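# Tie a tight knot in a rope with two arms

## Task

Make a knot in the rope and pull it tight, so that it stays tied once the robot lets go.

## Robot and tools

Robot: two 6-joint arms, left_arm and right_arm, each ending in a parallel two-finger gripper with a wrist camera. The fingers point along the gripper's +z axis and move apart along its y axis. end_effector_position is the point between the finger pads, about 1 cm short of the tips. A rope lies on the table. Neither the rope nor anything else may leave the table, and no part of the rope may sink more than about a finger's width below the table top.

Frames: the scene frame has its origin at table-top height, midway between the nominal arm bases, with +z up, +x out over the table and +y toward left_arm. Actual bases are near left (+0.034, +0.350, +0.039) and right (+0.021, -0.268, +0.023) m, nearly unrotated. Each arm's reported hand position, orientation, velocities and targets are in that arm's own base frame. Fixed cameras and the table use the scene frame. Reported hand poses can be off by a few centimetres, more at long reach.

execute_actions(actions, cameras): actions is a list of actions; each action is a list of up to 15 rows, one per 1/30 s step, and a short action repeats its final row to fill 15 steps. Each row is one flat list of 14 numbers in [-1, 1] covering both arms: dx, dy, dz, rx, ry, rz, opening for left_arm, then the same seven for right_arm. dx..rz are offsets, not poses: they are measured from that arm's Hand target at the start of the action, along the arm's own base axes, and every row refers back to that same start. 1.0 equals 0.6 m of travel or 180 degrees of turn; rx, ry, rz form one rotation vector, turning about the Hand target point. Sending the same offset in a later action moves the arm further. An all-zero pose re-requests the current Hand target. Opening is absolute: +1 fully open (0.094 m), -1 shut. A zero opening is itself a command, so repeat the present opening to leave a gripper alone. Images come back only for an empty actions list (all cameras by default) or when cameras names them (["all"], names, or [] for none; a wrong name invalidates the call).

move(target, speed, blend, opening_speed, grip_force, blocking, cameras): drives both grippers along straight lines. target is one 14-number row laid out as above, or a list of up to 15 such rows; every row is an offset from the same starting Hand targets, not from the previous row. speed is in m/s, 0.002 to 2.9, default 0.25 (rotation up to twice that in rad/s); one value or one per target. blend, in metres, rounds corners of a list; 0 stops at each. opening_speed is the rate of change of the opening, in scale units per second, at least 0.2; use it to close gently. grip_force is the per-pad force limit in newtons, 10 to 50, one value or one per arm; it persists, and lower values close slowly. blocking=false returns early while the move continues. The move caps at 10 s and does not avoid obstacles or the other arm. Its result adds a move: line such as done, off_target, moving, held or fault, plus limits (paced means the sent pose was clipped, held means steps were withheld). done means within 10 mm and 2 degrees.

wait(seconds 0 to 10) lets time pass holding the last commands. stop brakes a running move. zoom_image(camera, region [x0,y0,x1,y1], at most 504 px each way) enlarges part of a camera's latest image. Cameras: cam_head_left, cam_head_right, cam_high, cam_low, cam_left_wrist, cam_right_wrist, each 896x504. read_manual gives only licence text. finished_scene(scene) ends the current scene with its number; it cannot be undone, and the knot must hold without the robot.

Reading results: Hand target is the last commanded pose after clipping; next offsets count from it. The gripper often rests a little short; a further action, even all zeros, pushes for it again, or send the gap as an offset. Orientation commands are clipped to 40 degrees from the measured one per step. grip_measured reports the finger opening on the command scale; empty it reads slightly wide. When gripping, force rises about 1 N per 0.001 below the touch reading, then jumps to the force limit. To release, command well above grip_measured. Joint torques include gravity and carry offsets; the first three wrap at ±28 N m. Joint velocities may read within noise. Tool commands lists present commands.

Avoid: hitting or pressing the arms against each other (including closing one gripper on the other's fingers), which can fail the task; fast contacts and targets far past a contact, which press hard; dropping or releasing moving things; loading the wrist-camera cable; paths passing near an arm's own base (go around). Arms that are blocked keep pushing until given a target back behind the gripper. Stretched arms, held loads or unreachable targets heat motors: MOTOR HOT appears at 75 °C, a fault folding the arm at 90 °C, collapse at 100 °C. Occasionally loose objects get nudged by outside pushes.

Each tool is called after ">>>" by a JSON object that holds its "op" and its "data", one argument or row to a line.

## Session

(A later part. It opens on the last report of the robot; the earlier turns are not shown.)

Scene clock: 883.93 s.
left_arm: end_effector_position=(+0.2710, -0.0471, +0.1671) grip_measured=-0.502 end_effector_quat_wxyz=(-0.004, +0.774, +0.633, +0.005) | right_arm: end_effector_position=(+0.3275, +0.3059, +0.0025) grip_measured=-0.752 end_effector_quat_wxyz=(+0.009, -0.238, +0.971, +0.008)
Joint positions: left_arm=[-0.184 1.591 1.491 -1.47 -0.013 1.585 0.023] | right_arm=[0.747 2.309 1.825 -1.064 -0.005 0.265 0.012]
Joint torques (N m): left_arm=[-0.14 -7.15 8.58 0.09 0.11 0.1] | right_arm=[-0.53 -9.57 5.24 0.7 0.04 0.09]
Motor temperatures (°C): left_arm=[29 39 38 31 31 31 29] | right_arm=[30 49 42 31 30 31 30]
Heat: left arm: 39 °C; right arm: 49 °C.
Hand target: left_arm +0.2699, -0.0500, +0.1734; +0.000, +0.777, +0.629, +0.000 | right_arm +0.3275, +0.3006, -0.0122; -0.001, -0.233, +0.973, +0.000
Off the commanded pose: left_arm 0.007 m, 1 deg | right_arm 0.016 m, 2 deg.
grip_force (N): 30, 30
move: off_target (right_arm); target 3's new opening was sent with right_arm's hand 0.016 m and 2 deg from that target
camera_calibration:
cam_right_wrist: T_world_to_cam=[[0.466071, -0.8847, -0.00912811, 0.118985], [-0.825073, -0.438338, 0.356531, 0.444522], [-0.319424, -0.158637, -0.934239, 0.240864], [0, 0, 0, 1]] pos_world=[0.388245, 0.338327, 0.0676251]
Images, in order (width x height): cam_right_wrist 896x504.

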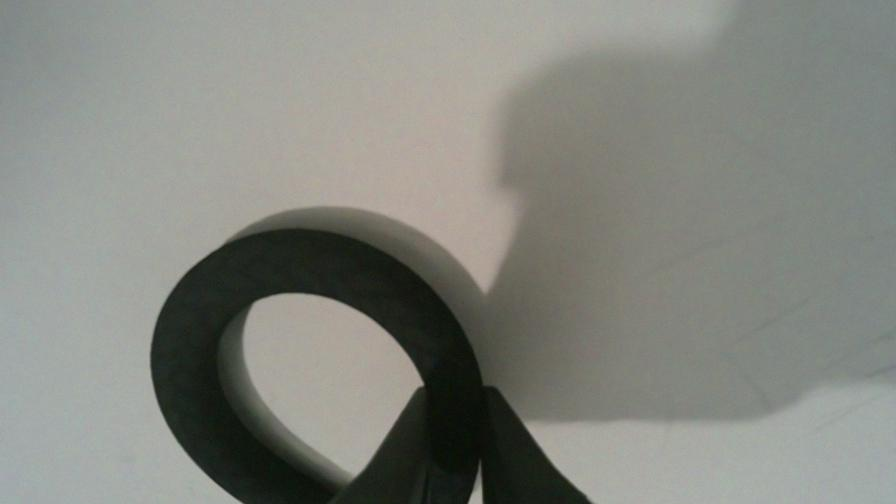

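>>> {"op": "move", "data": {
  "target": [
    [0,0,0,0,0,0,-0.5,0.01,-0.01,0.07,0,0,0.05,-1],
    [0,0,0,0,0,0,-0.5,0.03,-0.015,0.08,0,0,0.22,-1],
    [0,0,0,0,0,0,-0.5,0.08,0.016,0.07,0,0,0.5,-1],
    [0,0,0,0,0,0,-0.5,0.112,0.057,0.06,0,0,0.71,-1]
  ],
  "speed": 0.22,
  "blend": [0.01,0.01,0.01,0],
  "cameras": ["cam_low","cam_head_left","cam_right_wrist"]
}}

>>> {"op": "zoom_image", "data": {
  "camera": "cam_head_left",
  "region": [400, 230, 560, 330]
}}

Scene clock: 902.77 s.
left_arm: end_effector_position=(+0.2710, -0.0471, +0.1671) grip_measured=-0.502 end_effector_quat_wxyz=(-0.004, +0.774, +0.633, +0.005) | right_arm: end_effector_position=(+0.3992, +0.3352, +0.0358) grip_measured=-0.754 end_effector_quat_wxyz=(-0.022, +0.974, -0.224, +0.018)
Joint positions: left_arm=[-0.184 1.591 1.491 -1.47 -0.013 1.585 0.023] | right_arm=[0.697 2.748 2.773 -1.539 0.002 -1.992 0.012]
Joint torques (N m): left_arm=[-0.16 -7.16 8.58 0.09 0.11 0.1] | right_arm=[0.36 -10.62 8.76 0.36 -0.01 0.01]
Heat: left arm: 39 °C; right arm: 50 °C.
Hand target: left_arm +0.2699, -0.0500, +0.1734; +0.000, +0.777, +0.629, +0.000 | right_arm +0.3946, +0.3348, +0.0238; +0.001, +0.976, -0.219, +0.001
Off the commanded pose: left_arm 0.007 m, 1 deg | right_arm 0.013 m, 3 deg.
joint sent to its limit (right arm) — joint 4 (wrist pitch), lower limit. The joint targets still meet the commanded pose.
grip_force (N): 30, 30
move: off_target (right_arm)
camera_calibration:
cam_right_wrist: T_world_to_cam=[[0.433076, 0.899807, 0.0528353, -0.475385], [0.816923, -0.416604, 0.398845, -0.159598], [0.380895, -0.129568, -0.915495, 0.00951573], [0, 0, 0, 1]] pos_world=[0.332632, 0.362499, 0.0974834]
Images, in order (width x height): cam_head_left 896x504, cam_low 896x504, cam_right_wrist 896x504.

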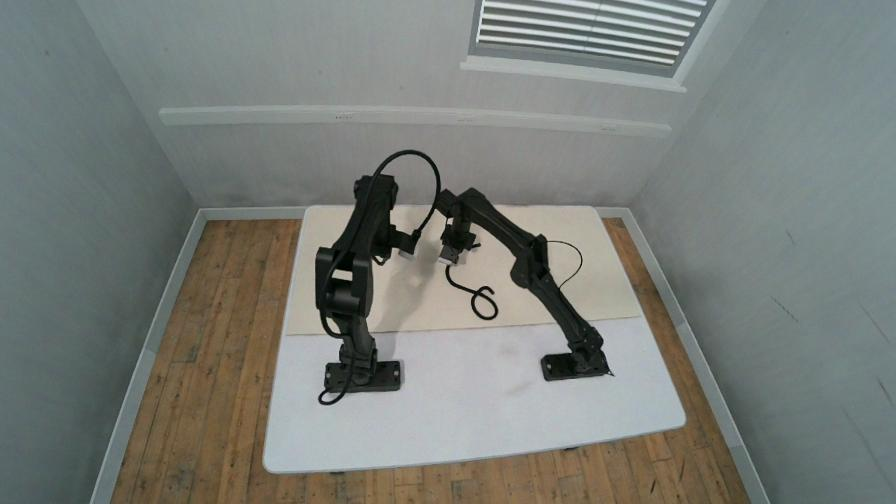

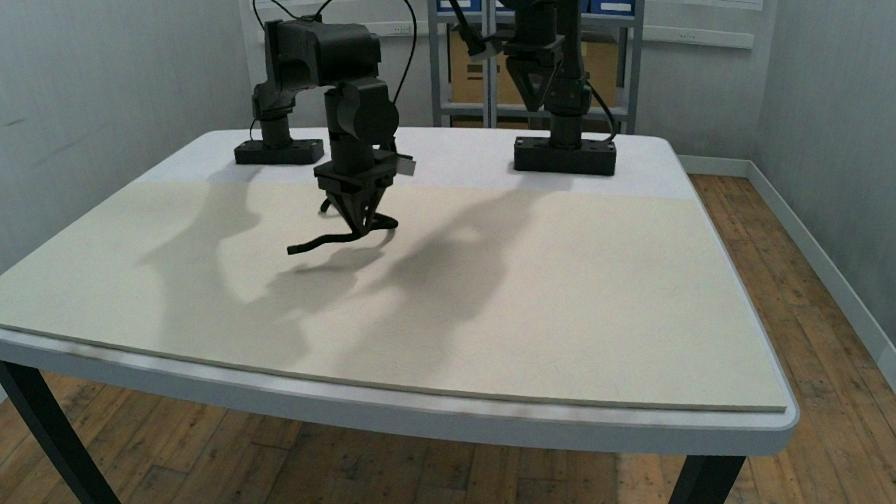

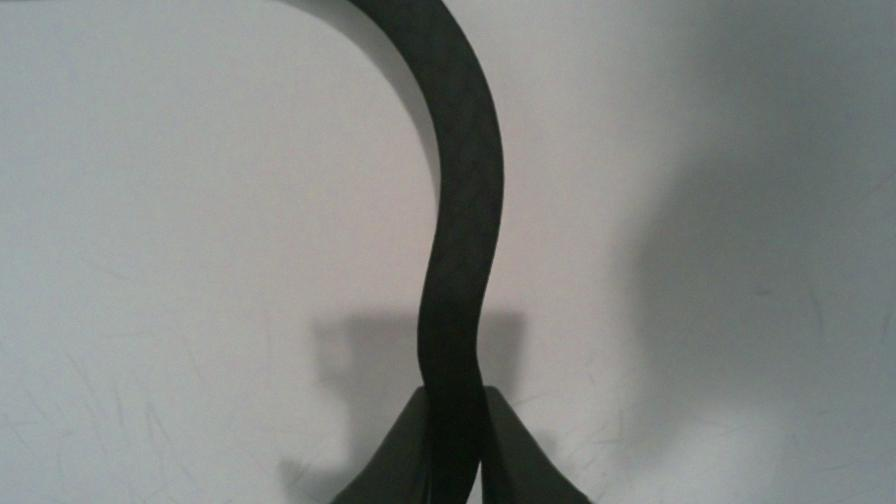

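Scaled by 3.150.

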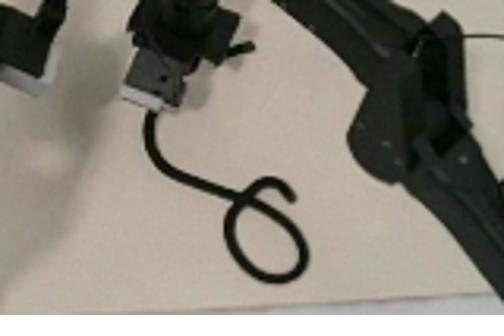

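>>> {"op": "move", "data": {
  "target": [
    [0,0,0,0,0,0,-0.5,0,0,-0.055,0,0,0,-1],
    [0,0,0,0,0,0,-0.5,0,0,-0.055,0,0,0,-0.5],
    [0,0,0,0,0,0,-0.5,0,0,0.1,0,0,0,-0.5],
    [0,0,0,0,0,0,-0.5,0.03,-0.03,0.12,0,0,-0.98,-0.5]
  ],
  "speed": [0.15,0.15,0.2,0.4],
  "cameras": ["cam_right_wrist"]
}}

Scene clock: 924.87 s.
left_arm: end_effector_position=(+0.2710, -0.0471, +0.1671) grip_measured=-0.502 end_effector_quat_wxyz=(-0.004, +0.774, +0.633, +0.005) | right_arm: end_effector_position=(+0.4110, +0.3206, +0.0726) grip_measured=-0.503 end_effector_quat_wxyz=(+0.037, +0.181, +0.982, +0.043)
Joint positions: left_arm=[-0.184 1.591 1.491 -1.47 -0.013 1.585 0.023] | right_arm=[0.66 2.667 2.759 -1.55 -0.002 1.025 0.023]
Joint torques (N m): left_arm=[-0.16 -7.15 8.57 0.1 0.11 0.1] | right_arm=[-0.59 -16.38 6.6 0.56 0 0.09]
Heat: left arm: 39 °C; right arm: 51 °C.
Hand target: left_arm +0.2699, -0.0500, +0.1734; +0.000, +0.777, +0.629, +0.000 | right_arm +0.4127, +0.3168, +0.0958; -0.001, +0.188, +0.982, +0.001
Off the commanded pose: left_arm 0.007 m, 1 deg | right_arm 0.024 m, 7 deg.
joint sent to its limit (right arm) — joint 4 (wrist pitch), lower limit. The joint targets are off in orientation, not in position.
grip_force (N): 30, 30
move: off_target (right_arm); target 2's new opening was sent with right_arm's hand 0.023 m and 3 deg from that target
camera_calibration:
cam_right_wrist: T_world_to_cam=[[-0.349728, -0.932034, -0.0948887, 0.450543], [-0.89706, 0.303946, 0.320781, 0.289164], [-0.270138, 0.197307, -0.942388, 0.201513], [0, 0, 0, 1]] pos_world=[0.471401, 0.292271, 0.139896]
Images, in order (width x height): cam_right_wrist 896x504.

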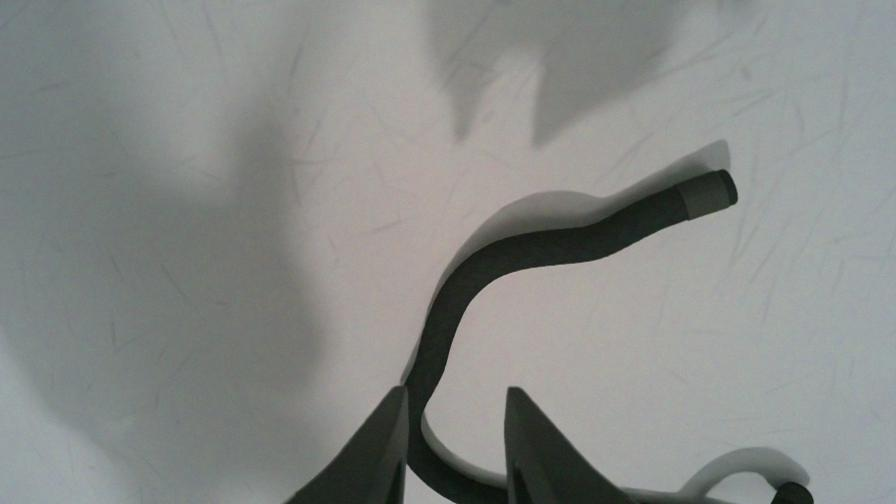

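>>> {"op": "move", "data": {
  "target": [
    [0,0,0,0,0,0,-0.5,0.01,-0.1,-0.07,0,0,-0.32,-0.45],
    [0,0,0,0,0,0,-0.5,0.01,-0.1,-0.17,0,0,-0.32,-0.45],
    [0,0,0,0,0,0,-0.5,0.01,-0.1,-0.17,0,0,-0.32,-1]
  ],
  "speed": 0.2,
  "cameras": ["cam_right_wrist"]
}}

Scene clock: 947.33 s.
left_arm: end_effector_position=(+0.2710, -0.0471, +0.1671) grip_measured=-0.502 end_effector_quat_wxyz=(-0.004, +0.774, +0.633, +0.005) | right_arm: end_effector_position=(+0.4140, +0.2575, -0.0047) grip_measured=-0.745 end_effector_quat_wxyz=(-0.005, +0.633, +0.774, -0.011)
Joint positions: left_arm=[-0.184 1.591 1.491 -1.47 -0.013 1.585 0.023] | right_arm=[0.553 2.57 2.267 -1.292 -0.002 1.925 0.012]
Joint torques (N m): left_arm=[-0.14 -7.16 8.58 0.09 0.11 0.09] | right_arm=[-0.44 -13.89 4.05 0.89 0.01 0.1]
Motor temperatures (°C): left_arm=[29 38 38 31 31 31 29] | right_arm=[30 54 40 31 30 31 30]
Heat: left arm: 38 °C; right arm: 54 °C.
Hand target: left_arm +0.2699, -0.0500, +0.1734; +0.000, +0.777, +0.629, +0.000 | right_arm +0.4186, +0.2568, -0.0061; +0.000, +0.638, +0.770, +0.001
Off the commanded pose: left_arm 0.007 m, 1 deg | right_arm 0.005 m, 2 deg.
grip_force (N): 30, 30
move: done
camera_calibration:
cam_right_wrist: T_world_to_cam=[[-0.979395, -0.200364, 0.0253034, 0.458221], [-0.176988, 0.911895, 0.3703, -0.118607], [-0.0972687, 0.358191, -0.928568, 0.0290324], [0, 0, 0, 1]] pos_world=[0.430611, 0.189569, 0.0592843]
Images, in order (width x height): cam_right_wrist 896x504.

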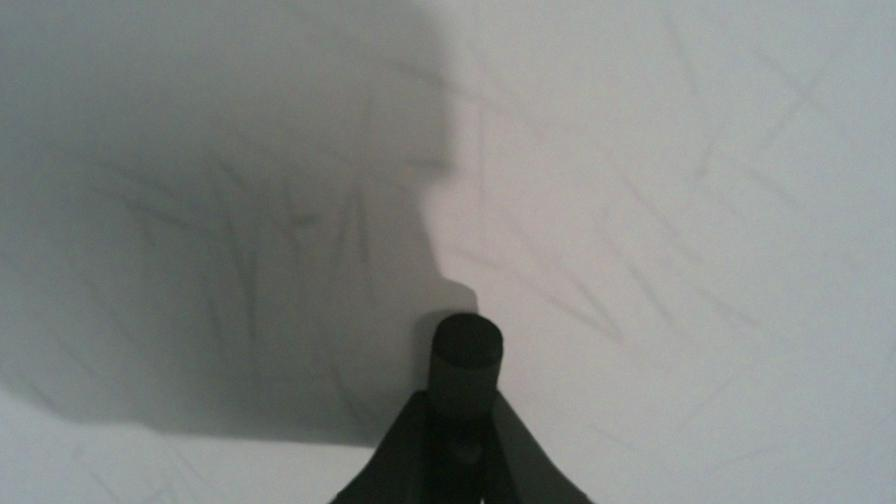

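>>> {"op": "move", "data": {
  "target": [
    [0,0,0,0,0,0,-0.5,0.02,0.0,0.06,0,0,0.1,-1],
    [0,0,0,0,0,0,-0.5,0.06,0.005,0.07,0,0,0.33,-1],
    [0,0,0,0,0,0,-0.5,0.052,0.088,0.07,0,0,0.605,-1],
    [0,0,0,0,0,0,-0.5,-0.015,0.172,0.07,0,0,0.855,-1]
  ],
  "speed": 0.25,
  "blend": [0.01,0.02,0.02,0]
}}

>>> {"op": "move", "data": {
  "target": [
    [0,0,0,0,0,0,-0.5,-0.083,0.058,0,0,0,0.222,-1],
    [0,0,0,0,0,0,-0.5,-0.183,0.042,0,0,0,0.417,-1],
    [0,0,0,0,0,0,-0.5,-0.217,0.025,-0.03,0,0,0.5,-1]
  ],
  "speed": 0.22,
  "blend": [0.02,0.01,0],
  "cameras": ["cam_head_left","cam_low"]
}}

>>> {"op": "zoom_image", "data": {
  "camera": "cam_head_left",
  "region": [380, 220, 560, 330]
}}

Scene clock: 964.97 s.
left_arm: end_effector_position=(+0.2710, -0.0471, +0.1671) grip_measured=-0.502 end_effector_quat_wxyz=(-0.004, +0.774, +0.633, +0.005) | right_arm: end_effector_position=(+0.4057, +0.3538, +0.0463) grip_measured=-0.747 end_effector_quat_wxyz=(+0.067, -0.601, +0.797, +0.007)
Joint positions: left_arm=[-0.184 1.591 1.491 -1.47 -0.013 1.585 0.023] | right_arm=[0.714 2.76 2.833 -1.51 -0.004 -0.577 0.012]
Joint torques (N m): left_arm=[-0.16 -7.16 8.57 0.09 0.11 0.09] | right_arm=[0.35 -10.73 8.94 0.93 0.02 -0.01]
Heat: left arm: 38 °C; right arm: 52 °C.
Hand target: left_arm +0.2699, -0.0500, +0.1734; +0.000, +0.777, +0.629, +0.000 | right_arm +0.4096, +0.3600, +0.0358; -0.001, -0.606, +0.795, +0.000
Off the commanded pose: left_arm 0.007 m, 1 deg | right_arm 0.013 m, 8 deg.
elbow stopped short (right arm): the move would have taken joint 3 (elbow) straighter than the controller allows.
grip_force (N): 30, 30
move: off_target (right_arm)

Scene clock: 969.40 s.
left_arm: end_effector_position=(+0.2699, -0.0469, +0.1671) grip_measured=-0.502 end_effector_quat_wxyz=(-0.006, +0.775, +0.632, +0.003) | right_arm: end_effector_position=(+0.2830, +0.3738, +0.0053) grip_measured=-0.747 end_effector_quat_wxyz=(+0.012, +0.990, -0.140, -0.003)
Joint positions: left_arm=[-0.184 1.591 1.491 -1.475 -0.013 1.588 0.023] | right_arm=[0.923 2.456 2.097 -1.235 0.006 -1.937 0.012]
Joint torques (N m): left_arm=[-0.14 -7.15 8.57 0.13 0.11 0.07] | right_arm=[0.44 -15.32 4.64 0.51 -0.04 -0.02]
Heat: left arm: 38 °C; right arm: 52 °C.
Hand target: left_arm +0.2699, -0.0500, +0.1734; +0.000, +0.777, +0.629, +0.000 | right_arm +0.2794, +0.3751, +0.0178; +0.001, +0.991, -0.134, +0.001
Off the commanded pose: left_arm 0.007 m, 1 deg | right_arm 0.013 m, 2 deg.
elbow stopped short (right arm): the move would have taken joint 3 (elbow) straighter than the controller allows.
grip_force (N): 30, 30
move: off_target (right_arm)
Images, in order (width x height): cam_head_left 896x504, cam_low 896x504.

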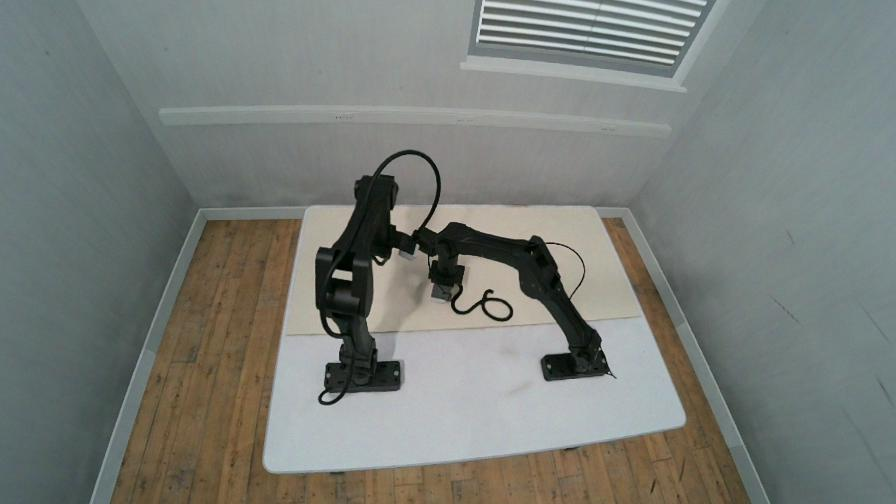

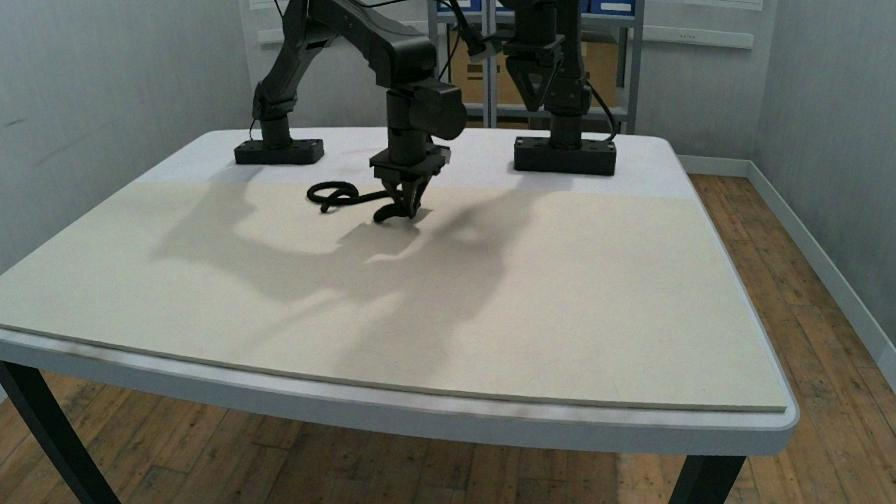

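Scaled by 2.800.

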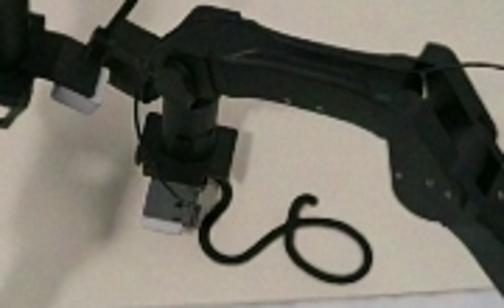

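>>> {"op": "move", "data": {
  "target": [
    [0,0,0,0,0,0,-0.5,0,0,-0.045,0,0,0,-1],
    [0,0,0,0,0,0,-0.5,0,0,-0.045,0,0,0,-0.5],
    [0,0,0,0,0,0,-0.5,0,0,0.11,0,0,0,-0.5],
    [0,0,0,0,0,0,-0.5,0.0,-0.0,0.16,0,0,-0.98,-0.5]
  ],
  "speed": [0.15,0.15,0.2,0.42],
  "cameras": ["cam_right_wrist"]
}}

Scene clock: 1012.13 s.
left_arm: end_effector_position=(+0.2700, -0.0462, +0.1671) grip_measured=-0.502 end_effector_quat_wxyz=(-0.007, +0.774, +0.634, +0.005) | right_arm: end_effector_position=(+0.2734, +0.3666, +0.0901) grip_measured=-0.503 end_effector_quat_wxyz=(-0.014, +0.101, +0.995, -0.017)
Joint positions: left_arm=[-0.184 1.591 1.491 -1.475 -0.016 1.585 0.023] | right_arm=[0.925 2.438 2.401 -1.577 -0.007 1.127 0.023]
Joint torques (N m): left_arm=[-0.17 -7.16 8.57 0.13 0.15 0.09] | right_arm=[0.2 -14.69 8.54 0.5 0.04 0.19]
Motor temperatures (°C): left_arm=[29 38 38 31 31 31 29] | right_arm=[30 58 40 31 30 31 30]
Heat: left arm: 38 °C; right arm: 58 °C.
Hand target: left_arm +0.2698, -0.0501, +0.1734; +0.000, +0.777, +0.629, +0.000 | right_arm +0.2794, +0.3750, +0.1137; -0.001, +0.103, +0.995, +0.001
Off the commanded pose: left_arm 0.007 m, 1 deg | right_arm 0.026 m, 3 deg.
joint read past its limit (right arm) — joint 4 (wrist pitch), lower limit.
joint sent to its limit (right arm) — joint 4 (wrist pitch), lower limit. The joint targets still meet the commanded pose.
grip_force (N): 30, 30
move: off_target (right_arm)
camera_calibration:
cam_right_wrist: T_world_to_cam=[[-0.196702, -0.979727, 0.0379759, 0.410554], [-0.895876, 0.195336, 0.399061, 0.17853], [-0.398389, 0.0444747, -0.916137, 0.260449], [0, 0, 0, 1]] pos_world=[0.344458, 0.355774, 0.151772]
Images, in order (width x height): cam_right_wrist 896x504.

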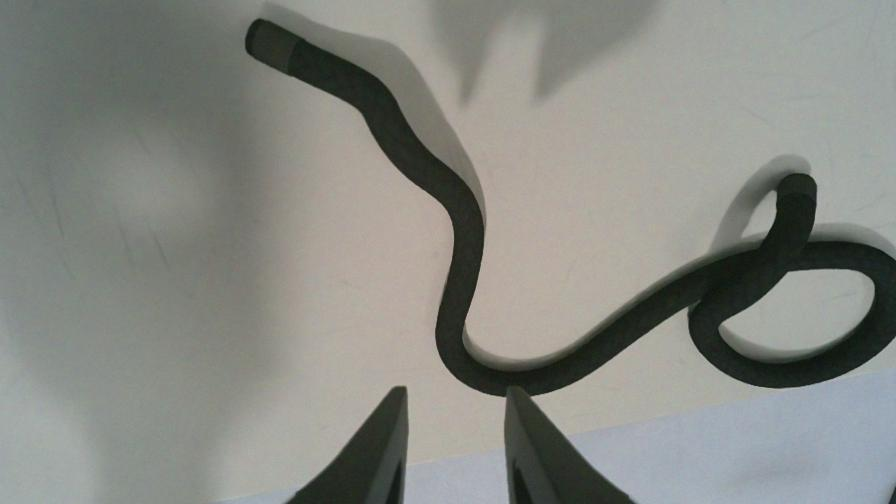

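>>> {"op": "move", "data": {
  "target": [
    [0,0,0,0,0,0,-0.5,0.106,0.02,-0.1,0,0,0.37,-0.45],
    [0,0,0,0,0,0,-0.5,0.106,0.02,-0.2195,0,0,0.37,-0.45],
    [0,0,0,0,0,0,-0.5,0.106,0.02,-0.2195,0,0,0.37,-1]
  ],
  "speed": 0.2,
  "cameras": ["cam_right_wrist"]
}}

Scene clock: 1049.77 s.
left_arm: end_effector_position=(+0.2700, -0.0462, +0.1671) grip_measured=-0.502 end_effector_quat_wxyz=(-0.007, +0.774, +0.634, +0.005) | right_arm: end_effector_position=(+0.3372, +0.3875, -0.0023) grip_measured=-0.734 end_effector_quat_wxyz=(+0.000, -0.461, +0.887, +0.003)
Joint positions: left_arm=[-0.184 1.591 1.491 -1.475 -0.016 1.585 0.023] | right_arm=[0.851 2.73 2.584 -1.422 -0.006 -0.109 0.012]
Joint torques (N m): left_arm=[-0.18 -7.13 8.55 0.12 0.15 0.09] | right_arm=[-0.57 -11.06 6.82 0.75 0.04 -0.01]
Motor temperatures (°C): left_arm=[29 38 39 31 31 31 29] | right_arm=[30 60 42 31 30 31 30]
Heat: left arm: 39 °C; right arm: 60 °C.
Hand target: left_arm +0.2698, -0.0501, +0.1734; +0.000, +0.777, +0.629, +0.000 | right_arm +0.3430, +0.3871, -0.0178; -0.001, -0.460, +0.888, +0.000
Off the commanded pose: left_arm 0.007 m, 1 deg | right_arm 0.017 m, 0 deg.
grip_force (N): 30, 30
move: off_target (right_arm); target 3's new opening was sent with right_arm's hand 0.017 m and 0 deg from that target
camera_calibration:
cam_right_wrist: T_world_to_cam=[[0.820528, -0.571597, -0.00329005, -0.0541352], [-0.529483, -0.762216, 0.372391, 0.515928], [-0.215365, -0.303815, -0.92807, 0.273552], [0, 0, 0, 1]] pos_world=[0.376508, 0.445414, 0.0615703]
Images, in order (width x height): cam_right_wrist 896x504.

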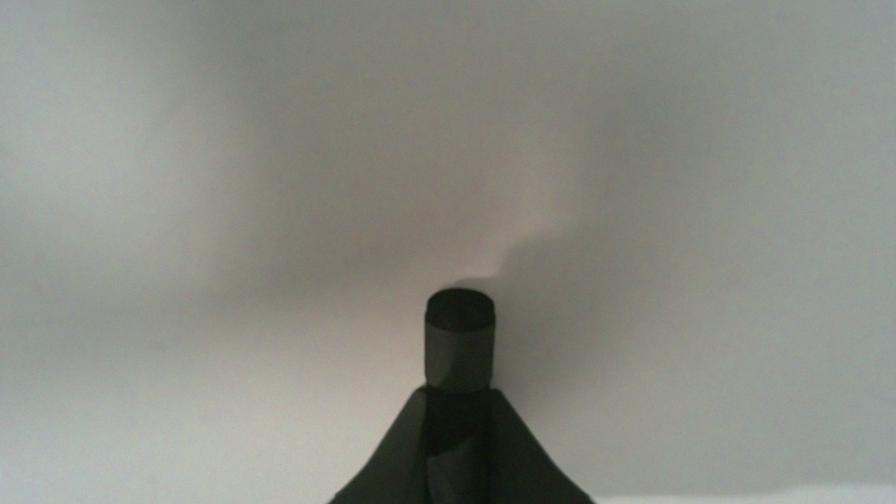

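>>> {"op": "move", "data": {
  "target": [-0.05,0.33,0,0,0,0,-0.5,0,0,0.072,0,0,0,-1],
  "speed": 0.3
}}

>>> {"op": "move", "data": {
  "target": [
    [0,0,0,0,0,0,-0.5,0.0117,0.055,0,0,0,0.111,-1],
    [0,0,0,0,0,0,-0.5,-0.0717,0.105,0,0,0,0.3056,-1],
    [0,0,0,0,0,0,-0.5,-0.155,0.147,0,0,0,0.5,-1],
    [0,0,0,0,0,0,-0.5,-0.222,0.13,0,0,0,0.611,-1]
  ],
  "blend": [0.02,0.02,0.02,0],
  "speed": 0.25,
  "cameras": ["cam_head_left","cam_right_wrist"]
}}

Scene clock: 1088.33 s.
left_arm: end_effector_position=(+0.2383, +0.1457, +0.1681) grip_measured=-0.502 end_effector_quat_wxyz=(-0.048, +0.719, +0.693, +0.013) | right_arm: end_effector_position=(+0.3403, +0.3908, +0.0351) grip_measured=-0.736 end_effector_quat_wxyz=(+0.019, -0.461, +0.887, +0.010)
Joint positions: left_arm=[0.481 1.609 1.509 -1.475 -0.1 2.089 0.023] | right_arm=[0.851 2.749 2.773 -1.551 -0.005 -0.109 0.012]
Joint torques (N m): left_arm=[0.06 -6.43 9.1 0.12 -0.13 0.11] | right_arm=[-0.57 -11.02 8.43 0.34 0.04 -0.02]
Motor temperatures (°C): left_arm=[29 38 39 31 31 31 29] | right_arm=[30 56 41 31 30 31 31]
Heat: left arm: 39 °C; right arm: 56 °C.
Hand target: left_arm +0.2398, +0.1480, +0.1734; +0.000, +0.777, +0.629, +0.000 | right_arm +0.3430, +0.3870, +0.0253; -0.001, -0.460, +0.888, +0.000
Off the commanded pose: left_arm 0.006 m, 11 deg | right_arm 0.011 m, 3 deg.
joint sent to its limit (left arm) — joint 6 (wrist roll), upper limit. The joint targets are off in orientation, not in position.
joint sent to its limit (right arm) — joint 4 (wrist pitch), lower limit. The joint targets still meet the commanded pose.
grip_force (N): 30, 30
move: off_target (left_arm, right_arm)

Scene clock: 1092.93 s.
left_arm: end_effector_position=(+0.2383, +0.1458, +0.1681) grip_measured=-0.502 end_effector_quat_wxyz=(-0.049, +0.720, +0.693, +0.013) | right_arm: end_effector_position=(+0.2152, +0.4718, +0.0217) grip_measured=-0.736 end_effector_quat_wxyz=(-0.013, +0.990, -0.137, +0.005)
Joint positions: left_arm=[0.481 1.609 1.509 -1.475 -0.101 2.089 0.023] | right_arm=[1.142 2.78 2.781 -1.545 0.002 -1.724 0.012]
Joint torques (N m): left_arm=[0.05 -6.43 9.13 0.12 -0.13 0.1] | right_arm=[0.23 -14.87 4.63 0.3 -0.01 -0.01]
Motor temperatures (°C): left_arm=[29 37 39 31 31 31 29] | right_arm=[30 56 41 31 30 31 31]
Heat: left arm: 39 °C; right arm: 56 °C.
Hand target: left_arm +0.2398, +0.1480, +0.1734; +0.000, +0.777, +0.629, +0.000 | right_arm +0.2098, +0.4650, +0.0252; +0.001, +0.991, -0.132, +0.000
Off the commanded pose: left_arm 0.006 m, 11 deg | right_arm 0.009 m, 2 deg.
elbow stopped short (right arm): the move would have taken joint 3 (elbow) straighter than the controller allows.
joint sent to its limit (left arm) — joint 6 (wrist roll), upper limit. The joint targets are off in orientation, not in position.
joint sent to its limit (right arm) — joint 4 (wrist pitch), lower limit. The joint targets still meet the commanded pose.
grip_force (N): 30, 30
move: off_target (left_arm)
camera_calibration:
cam_right_wrist: T_world_to_cam=[[0.269117, 0.962678, 0.0287436, -0.511738], [0.887097, -0.259389, 0.381808, -0.0356391], [0.375014, -0.0772527, -0.923795, 0.061162], [0, 0, 0, 1]] pos_world=[0.146396, 0.48812, 0.0848176]
Images, in order (width x height): cam_head_left 896x504, cam_right_wrist 896x504.

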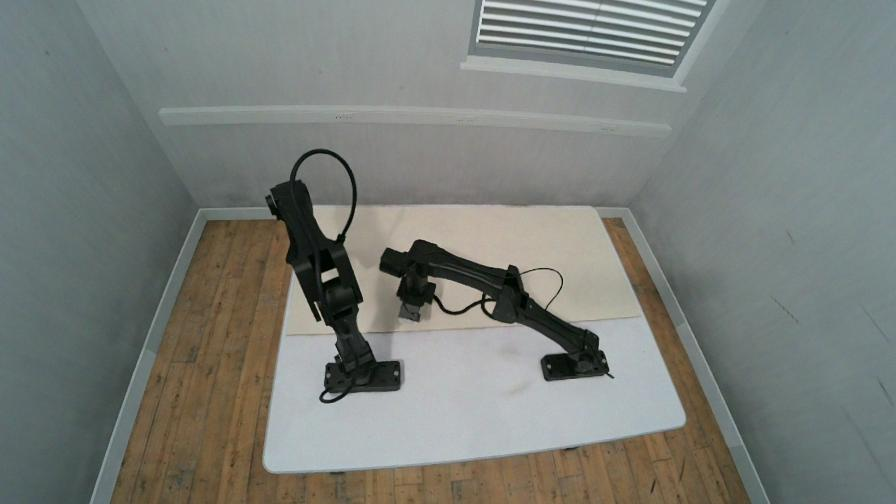

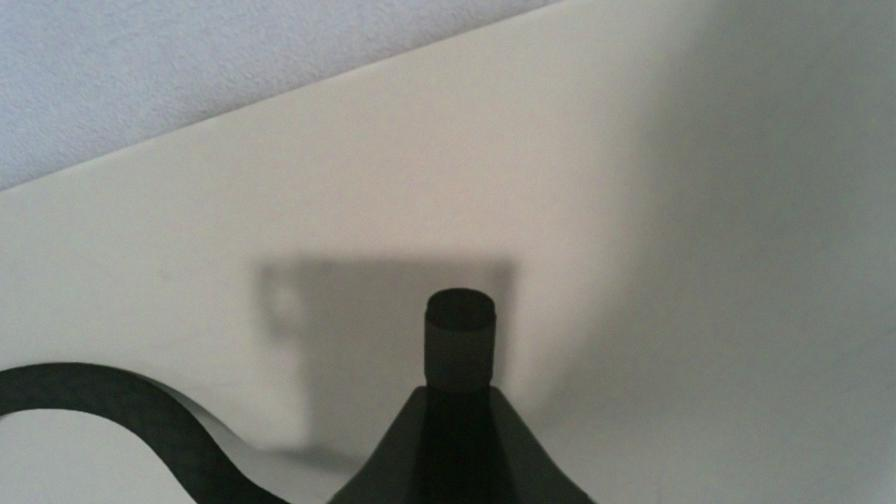

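>>> {"op": "move", "data": {
  "target": [
    [0,0,0,0,0,0,-0.5,-0.1,-0.03,-0.01,0,0,0.11,-1],
    [0,0,0,0,0,0,-0.5,-0.11,-0.04,-0.066,0,0,0.11,-1]
  ],
  "speed": 0.2,
  "blend": [0.01,0],
  "cameras": ["cam_high","cam_low"]
}}

>>> {"op": "move", "data": {
  "target": [0,0,0,0,0,0,-0.5,0,0,0,0,0,0,-0.5],
  "opening_speed": 0.4
}}

>>> {"op": "move", "data": {
  "target": [0,0,0,0,0,0,-0.5,-0.03,0.05,0.2,0,0,0,-0.5],
  "speed": 0.2,
  "cameras": ["all"]
}}

Scene clock: 1103.70 s.
left_arm: end_effector_position=(+0.2383, +0.1458, +0.1681) grip_measured=-0.502 end_effector_quat_wxyz=(-0.049, +0.720, +0.693, +0.013) | right_arm: end_effector_position=(+0.1480, +0.4380, -0.0072) grip_measured=-0.736 end_effector_quat_wxyz=(+0.010, +0.999, +0.033, +0.002)
Joint positions: left_arm=[0.481 1.609 1.509 -1.475 -0.101 2.089 0.023] | right_arm=[1.247 2.426 1.993 -1.155 0.011 -1.96 0.012]
Joint torques (N m): left_arm=[0.05 -6.46 9.11 0.12 -0.13 0.11] | right_arm=[0.51 -12.3 3.73 0.97 -0.07 -0.02]
Motor temperatures (°C): left_arm=[29 37 40 31 31 31 29] | right_arm=[30 58 40 31 30 31 31]
Heat: left arm: 40 °C; right arm: 58 °C.
Hand target: left_arm +0.2398, +0.1480, +0.1734; +0.000, +0.777, +0.629, +0.000 | right_arm +0.1438, +0.4410, -0.0143; +0.000, +0.999, +0.040, +0.001
Off the commanded pose: left_arm 0.006 m, 11 deg | right_arm 0.009 m, 1 deg.
joint sent to its limit (left arm) — joint 6 (wrist roll), upper limit. The joint targets are off in orientation, not in position.
grip_force (N): 30, 30
move: off_target (left_arm)
Images, in order (width x height): cam_high 896x504, cam_low 896x504.

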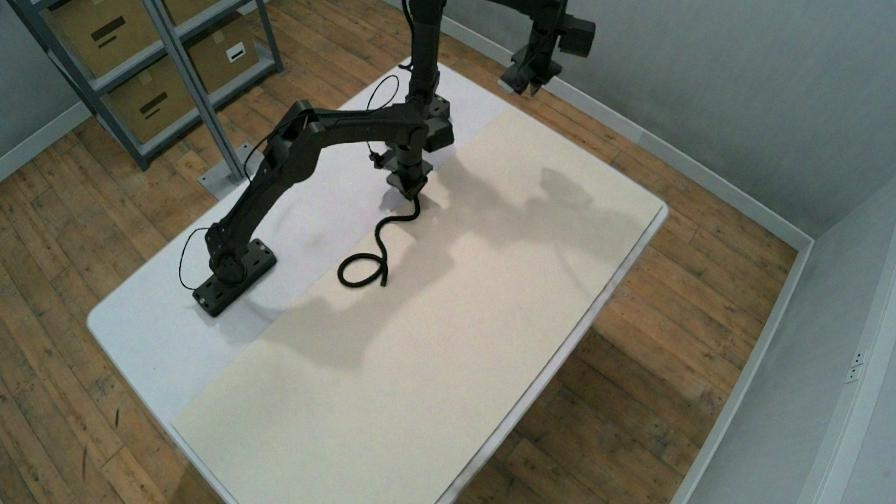

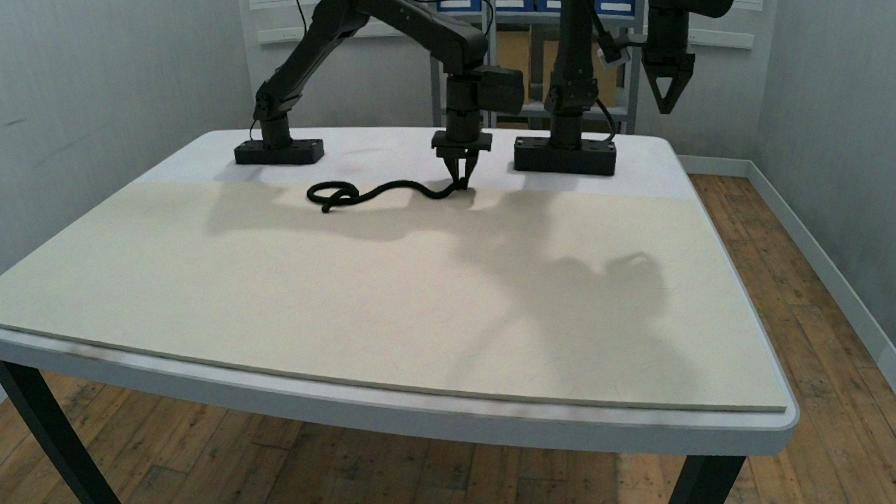

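Scene clock: 1105.17 s.
left_arm: end_effector_position=(+0.2383, +0.1458, +0.1681) grip_measured=-0.502 end_effector_quat_wxyz=(-0.049, +0.720, +0.693, +0.013) | right_arm: end_effector_position=(+0.1487, +0.4402, -0.0067) grip_measured=-0.503 end_effector_quat_wxyz=(+0.005, +0.999, +0.033, +0.004)
Joint positions: left_arm=[0.481 1.609 1.509 -1.475 -0.101 2.089 0.023] | right_arm=[1.247 2.425 1.993 -1.146 0.011 -1.961 0.023]
Joint torques (N m): left_arm=[0.06 -6.43 9.13 0.13 -0.13 0.11] | right_arm=[0.53 -12.23 3.73 0.91 -0.08 -0.04]
Motor temperatures (°C): left_arm=[29 37 41 31 31 31 29] | right_arm=[30 58 40 31 30 31 31]
Heat: left arm: 41 °C; right arm: 58 °C.
Hand target: left_arm +0.2398, +0.1480, +0.1734; +0.000, +0.777, +0.629, +0.000 | right_arm +0.1437, +0.4411, -0.0144; +0.000, +0.999, +0.040, +0.001
Off the commanded pose: left_arm 0.006 m, 11 deg | right_arm 0.009 m, 1 deg.
joint sent to its limit (left arm) — joint 6 (wrist roll), upper limit. The joint targets are off in orientation, not in position.
grip_force (N): 30, 30
move: off_target (left_arm)

Scene clock: 1106.60 s.
left_arm: end_effector_position=(+0.2383, +0.1458, +0.1681) grip_measured=-0.502 end_effector_quat_wxyz=(-0.049, +0.720, +0.693, +0.013) | right_arm: end_effector_position=(+0.1304, +0.4739, +0.1190) grip_measured=-0.503 end_effector_quat_wxyz=(-0.054, +0.997, +0.040, +0.023)
Joint positions: left_arm=[0.481 1.609 1.509 -1.475 -0.101 2.089 0.023] | right_arm=[1.304 2.451 2.537 -1.54 0.011 -1.918 0.023]
Joint torques (N m): left_arm=[0.05 -6.43 9.14 0.13 -0.12 0.11] | right_arm=[0.35 -9.69 7.3 0.42 -0.08 0.08]
Motor temperatures (°C): left_arm=[29 37 41 31 31 31 29] | right_arm=[30 58 40 31 30 31 31]
Heat: left arm: 41 °C; right arm: 58 °C.
Hand target: left_arm +0.2398, +0.1480, +0.1734; +0.000, +0.777, +0.629, +0.000 | right_arm +0.1258, +0.4710, +0.1057; +0.000, +0.999, +0.040, +0.001
Off the commanded pose: left_arm 0.006 m, 11 deg | right_arm 0.014 m, 7 deg.
joint sent to its limit (left arm) — joint 6 (wrist roll), upper limit. The joint targets are off in orientation, not in position.
joint sent to its limit (right arm) — joint 4 (wrist pitch), lower limit. The joint targets are off in orientation, not in position.
grip_force (N): 30, 30
move: off_target (left_arm, right_arm)
camera_calibration:
cam_left_wrist: T_world_to_cam=[[-0.996358, 0.0489912, 0.0697897, 0.220581], [0.0772083, 0.865708, 0.494558, -0.190554], [-0.0361885, 0.498145, -0.866338, 0.174399], [0, 0, 0, 1]] pos_world=[0.240801, 0.0672816, 0.229934]
cam_right_wrist: T_world_to_cam=[[-0.0855538, 0.990413, 0.108455, -0.470131], [0.907071, 0.0323922, 0.41973, -0.142365], [0.412193, 0.134286, -0.901146, 0.0751847], [0, 0, 0, 1]] pos_world=[0.0579229, 0.460139, 0.178495]

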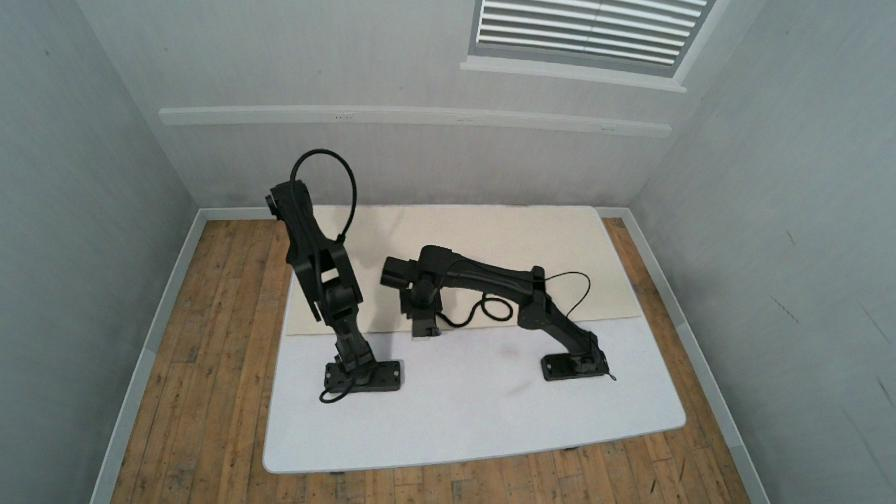

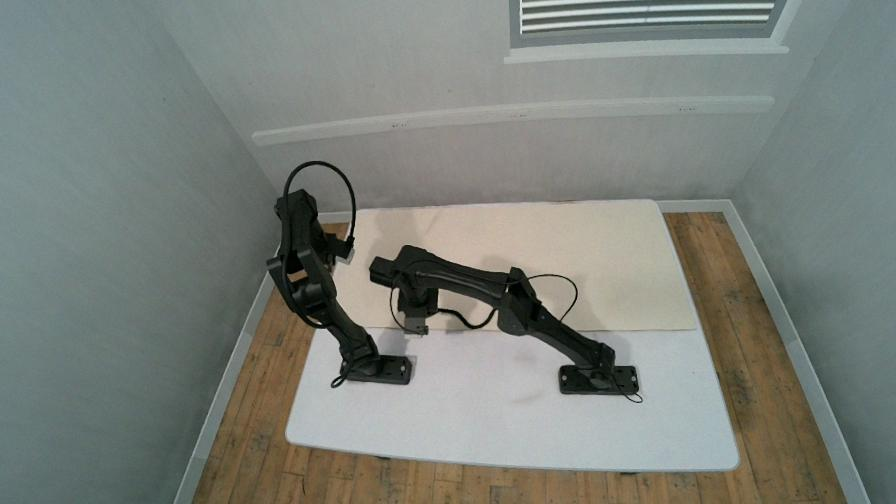

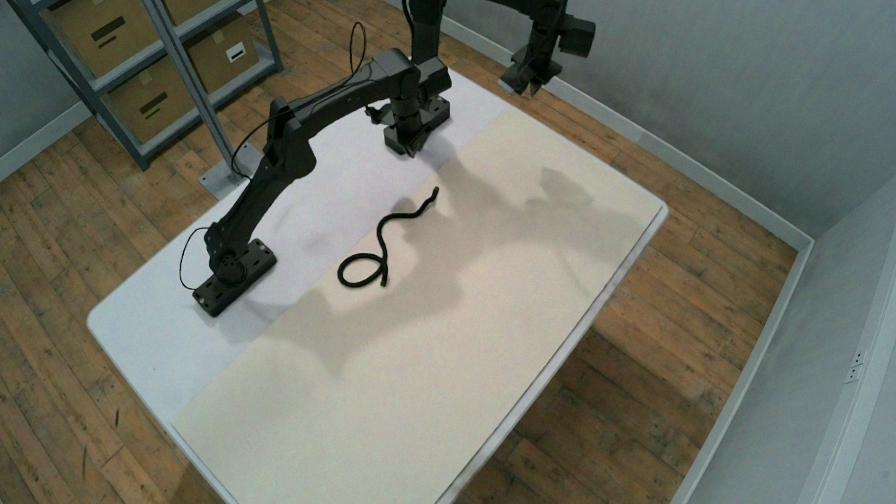

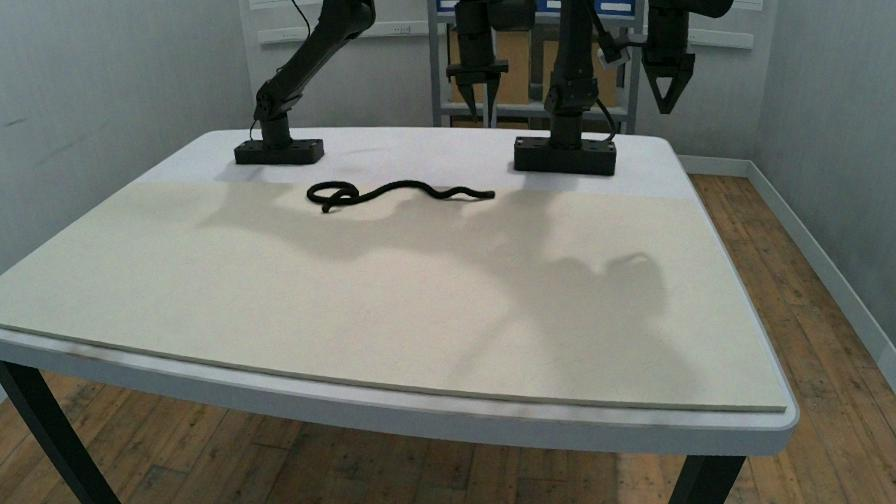

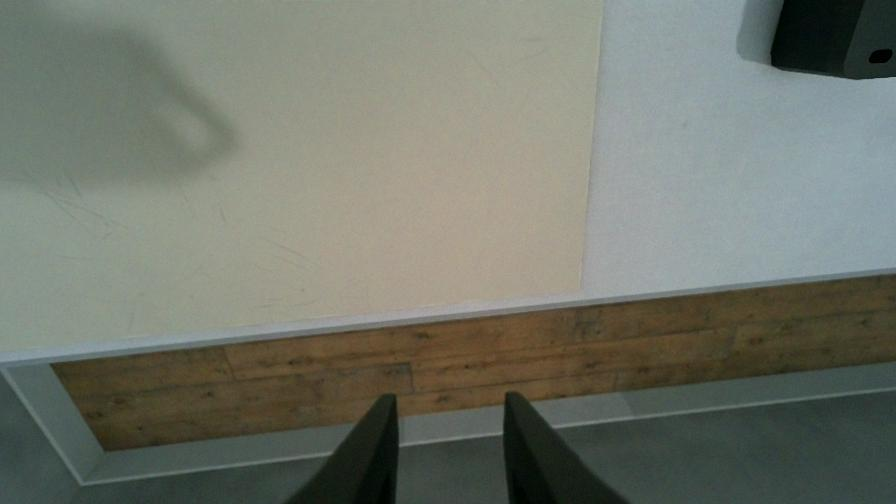

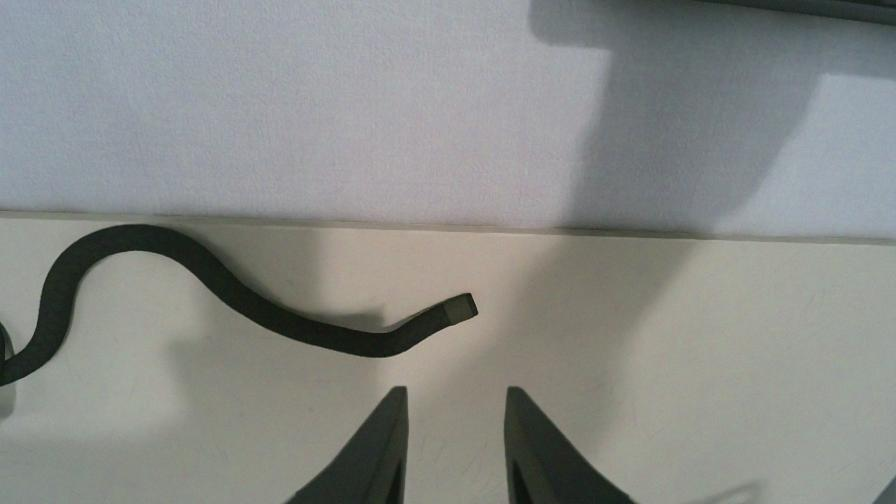

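>>> {"op": "move", "data": {
  "target": [0,0,0,0,0,0,-0.5,0.102,0.01,-0.01,0,0,-0.637,-0.5],
  "speed": 0.4
}}

>>> {"op": "move", "data": {
  "target": [0,0,0,0,0,0,-0.5,0,0,-0.02,0,0,-0.66,-0.5],
  "speed": 0.4,
  "cameras": ["cam_right_wrist"]
}}

Scene clock: 1138.03 s.
left_arm: end_effector_position=(+0.2383, +0.1458, +0.1681) grip_measured=-0.502 end_effector_quat_wxyz=(-0.049, +0.720, +0.693, +0.013) | right_arm: end_effector_position=(+0.1841, +0.4764, +0.1087) grip_measured=-0.503 end_effector_quat_wxyz=(+0.063, -0.577, +0.814, +0.038)
Joint positions: left_arm=[0.481 1.609 1.509 -1.475 -0.101 2.089 0.023] | right_arm=[1.202 2.548 2.675 -1.551 0.006 -0.032 0.023]
Joint torques (N m): left_arm=[0.05 -6.46 9.11 0.12 -0.12 0.11] | right_arm=[-0.53 -10.03 8.84 0.64 -0.05 0.11]
Motor temperatures (°C): left_arm=[29 36 42 31 31 31 29] | right_arm=[30 53 42 31 30 31 30]
Heat: left arm: 42 °C; right arm: 53 °C.
Hand target: left_arm +0.2398, +0.1480, +0.1734; +0.000, +0.777, +0.629, +0.000 | right_arm +0.1870, +0.4771, +0.0998; +0.000, -0.573, +0.819, +0.000
Off the commanded pose: left_arm 0.006 m, 11 deg | right_arm 0.009 m, 8 deg.
joint sent to its limit (left arm) — joint 6 (wrist roll), upper limit. The joint targets are off in orientation, not in position.
joint sent to its limit (right arm) — joint 4 (wrist pitch), lower limit. The joint targets are off in orientation, not in position.
grip_force (N): 30, 30
move: off_target (left_arm, right_arm)

Scene clock: 1141.53 s.
left_arm: end_effector_position=(+0.2383, +0.1458, +0.1681) grip_measured=-0.502 end_effector_quat_wxyz=(-0.049, +0.720, +0.693, +0.013) | right_arm: end_effector_position=(+0.1832, +0.4776, +0.0985) grip_measured=-0.503 end_effector_quat_wxyz=(-0.004, +0.407, +0.911, +0.064)
Joint positions: left_arm=[0.481 1.609 1.509 -1.475 -0.101 2.089 0.023] | right_arm=[1.202 2.573 2.682 -1.551 -0.002 2.041 0.023]
Joint torques (N m): left_arm=[0.05 -6.43 9.11 0.12 -0.13 0.11] | right_arm=[-0.54 -10.03 8.64 0.6 0.02 0.08]
Heat: left arm: 42 °C; right arm: 53 °C.
Hand target: left_arm +0.2398, +0.1480, +0.1734; +0.000, +0.777, +0.629, +0.000 | right_arm +0.1869, +0.4771, +0.0877; +0.000, +0.413, +0.911, +0.000
Off the commanded pose: left_arm 0.006 m, 11 deg | right_arm 0.011 m, 7 deg.
joint sent to its limit (left arm) — joint 6 (wrist roll), upper limit. The joint targets are off in orientation, not in position.
joint sent to its limit (right arm) — joint 4 (wrist pitch), lower limit. The joint targets are off in orientation, not in position.
grip_force (N): 30, 30
move: off_target (left_arm, right_arm)
camera_calibration:
cam_right_wrist: T_world_to_cam=[[-0.739667, -0.663603, -0.11191, 0.464484], [-0.638573, 0.639599, 0.427945, -0.189438], [-0.212408, 0.387999, -0.89685, 0.0272397], [0, 0, 0, 1]] pos_world=[0.22838, 0.418828, 0.157479]
Images, in order (width x height): cam_right_wrist 896x504.

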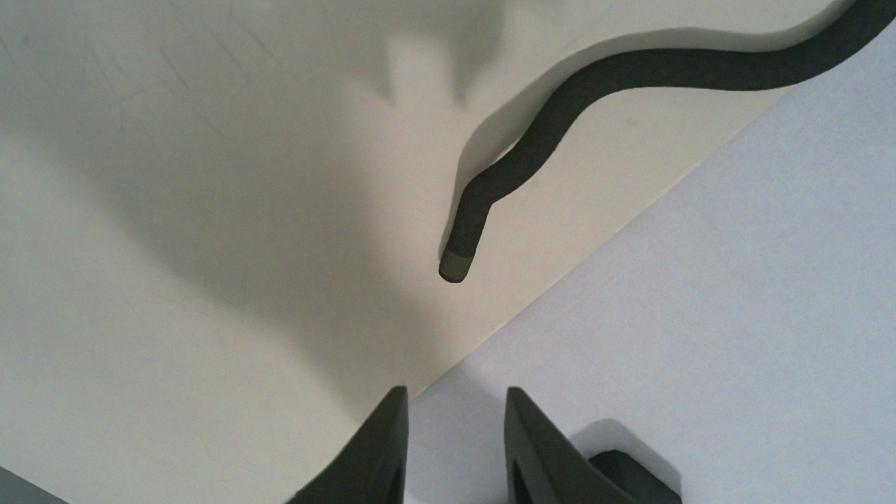

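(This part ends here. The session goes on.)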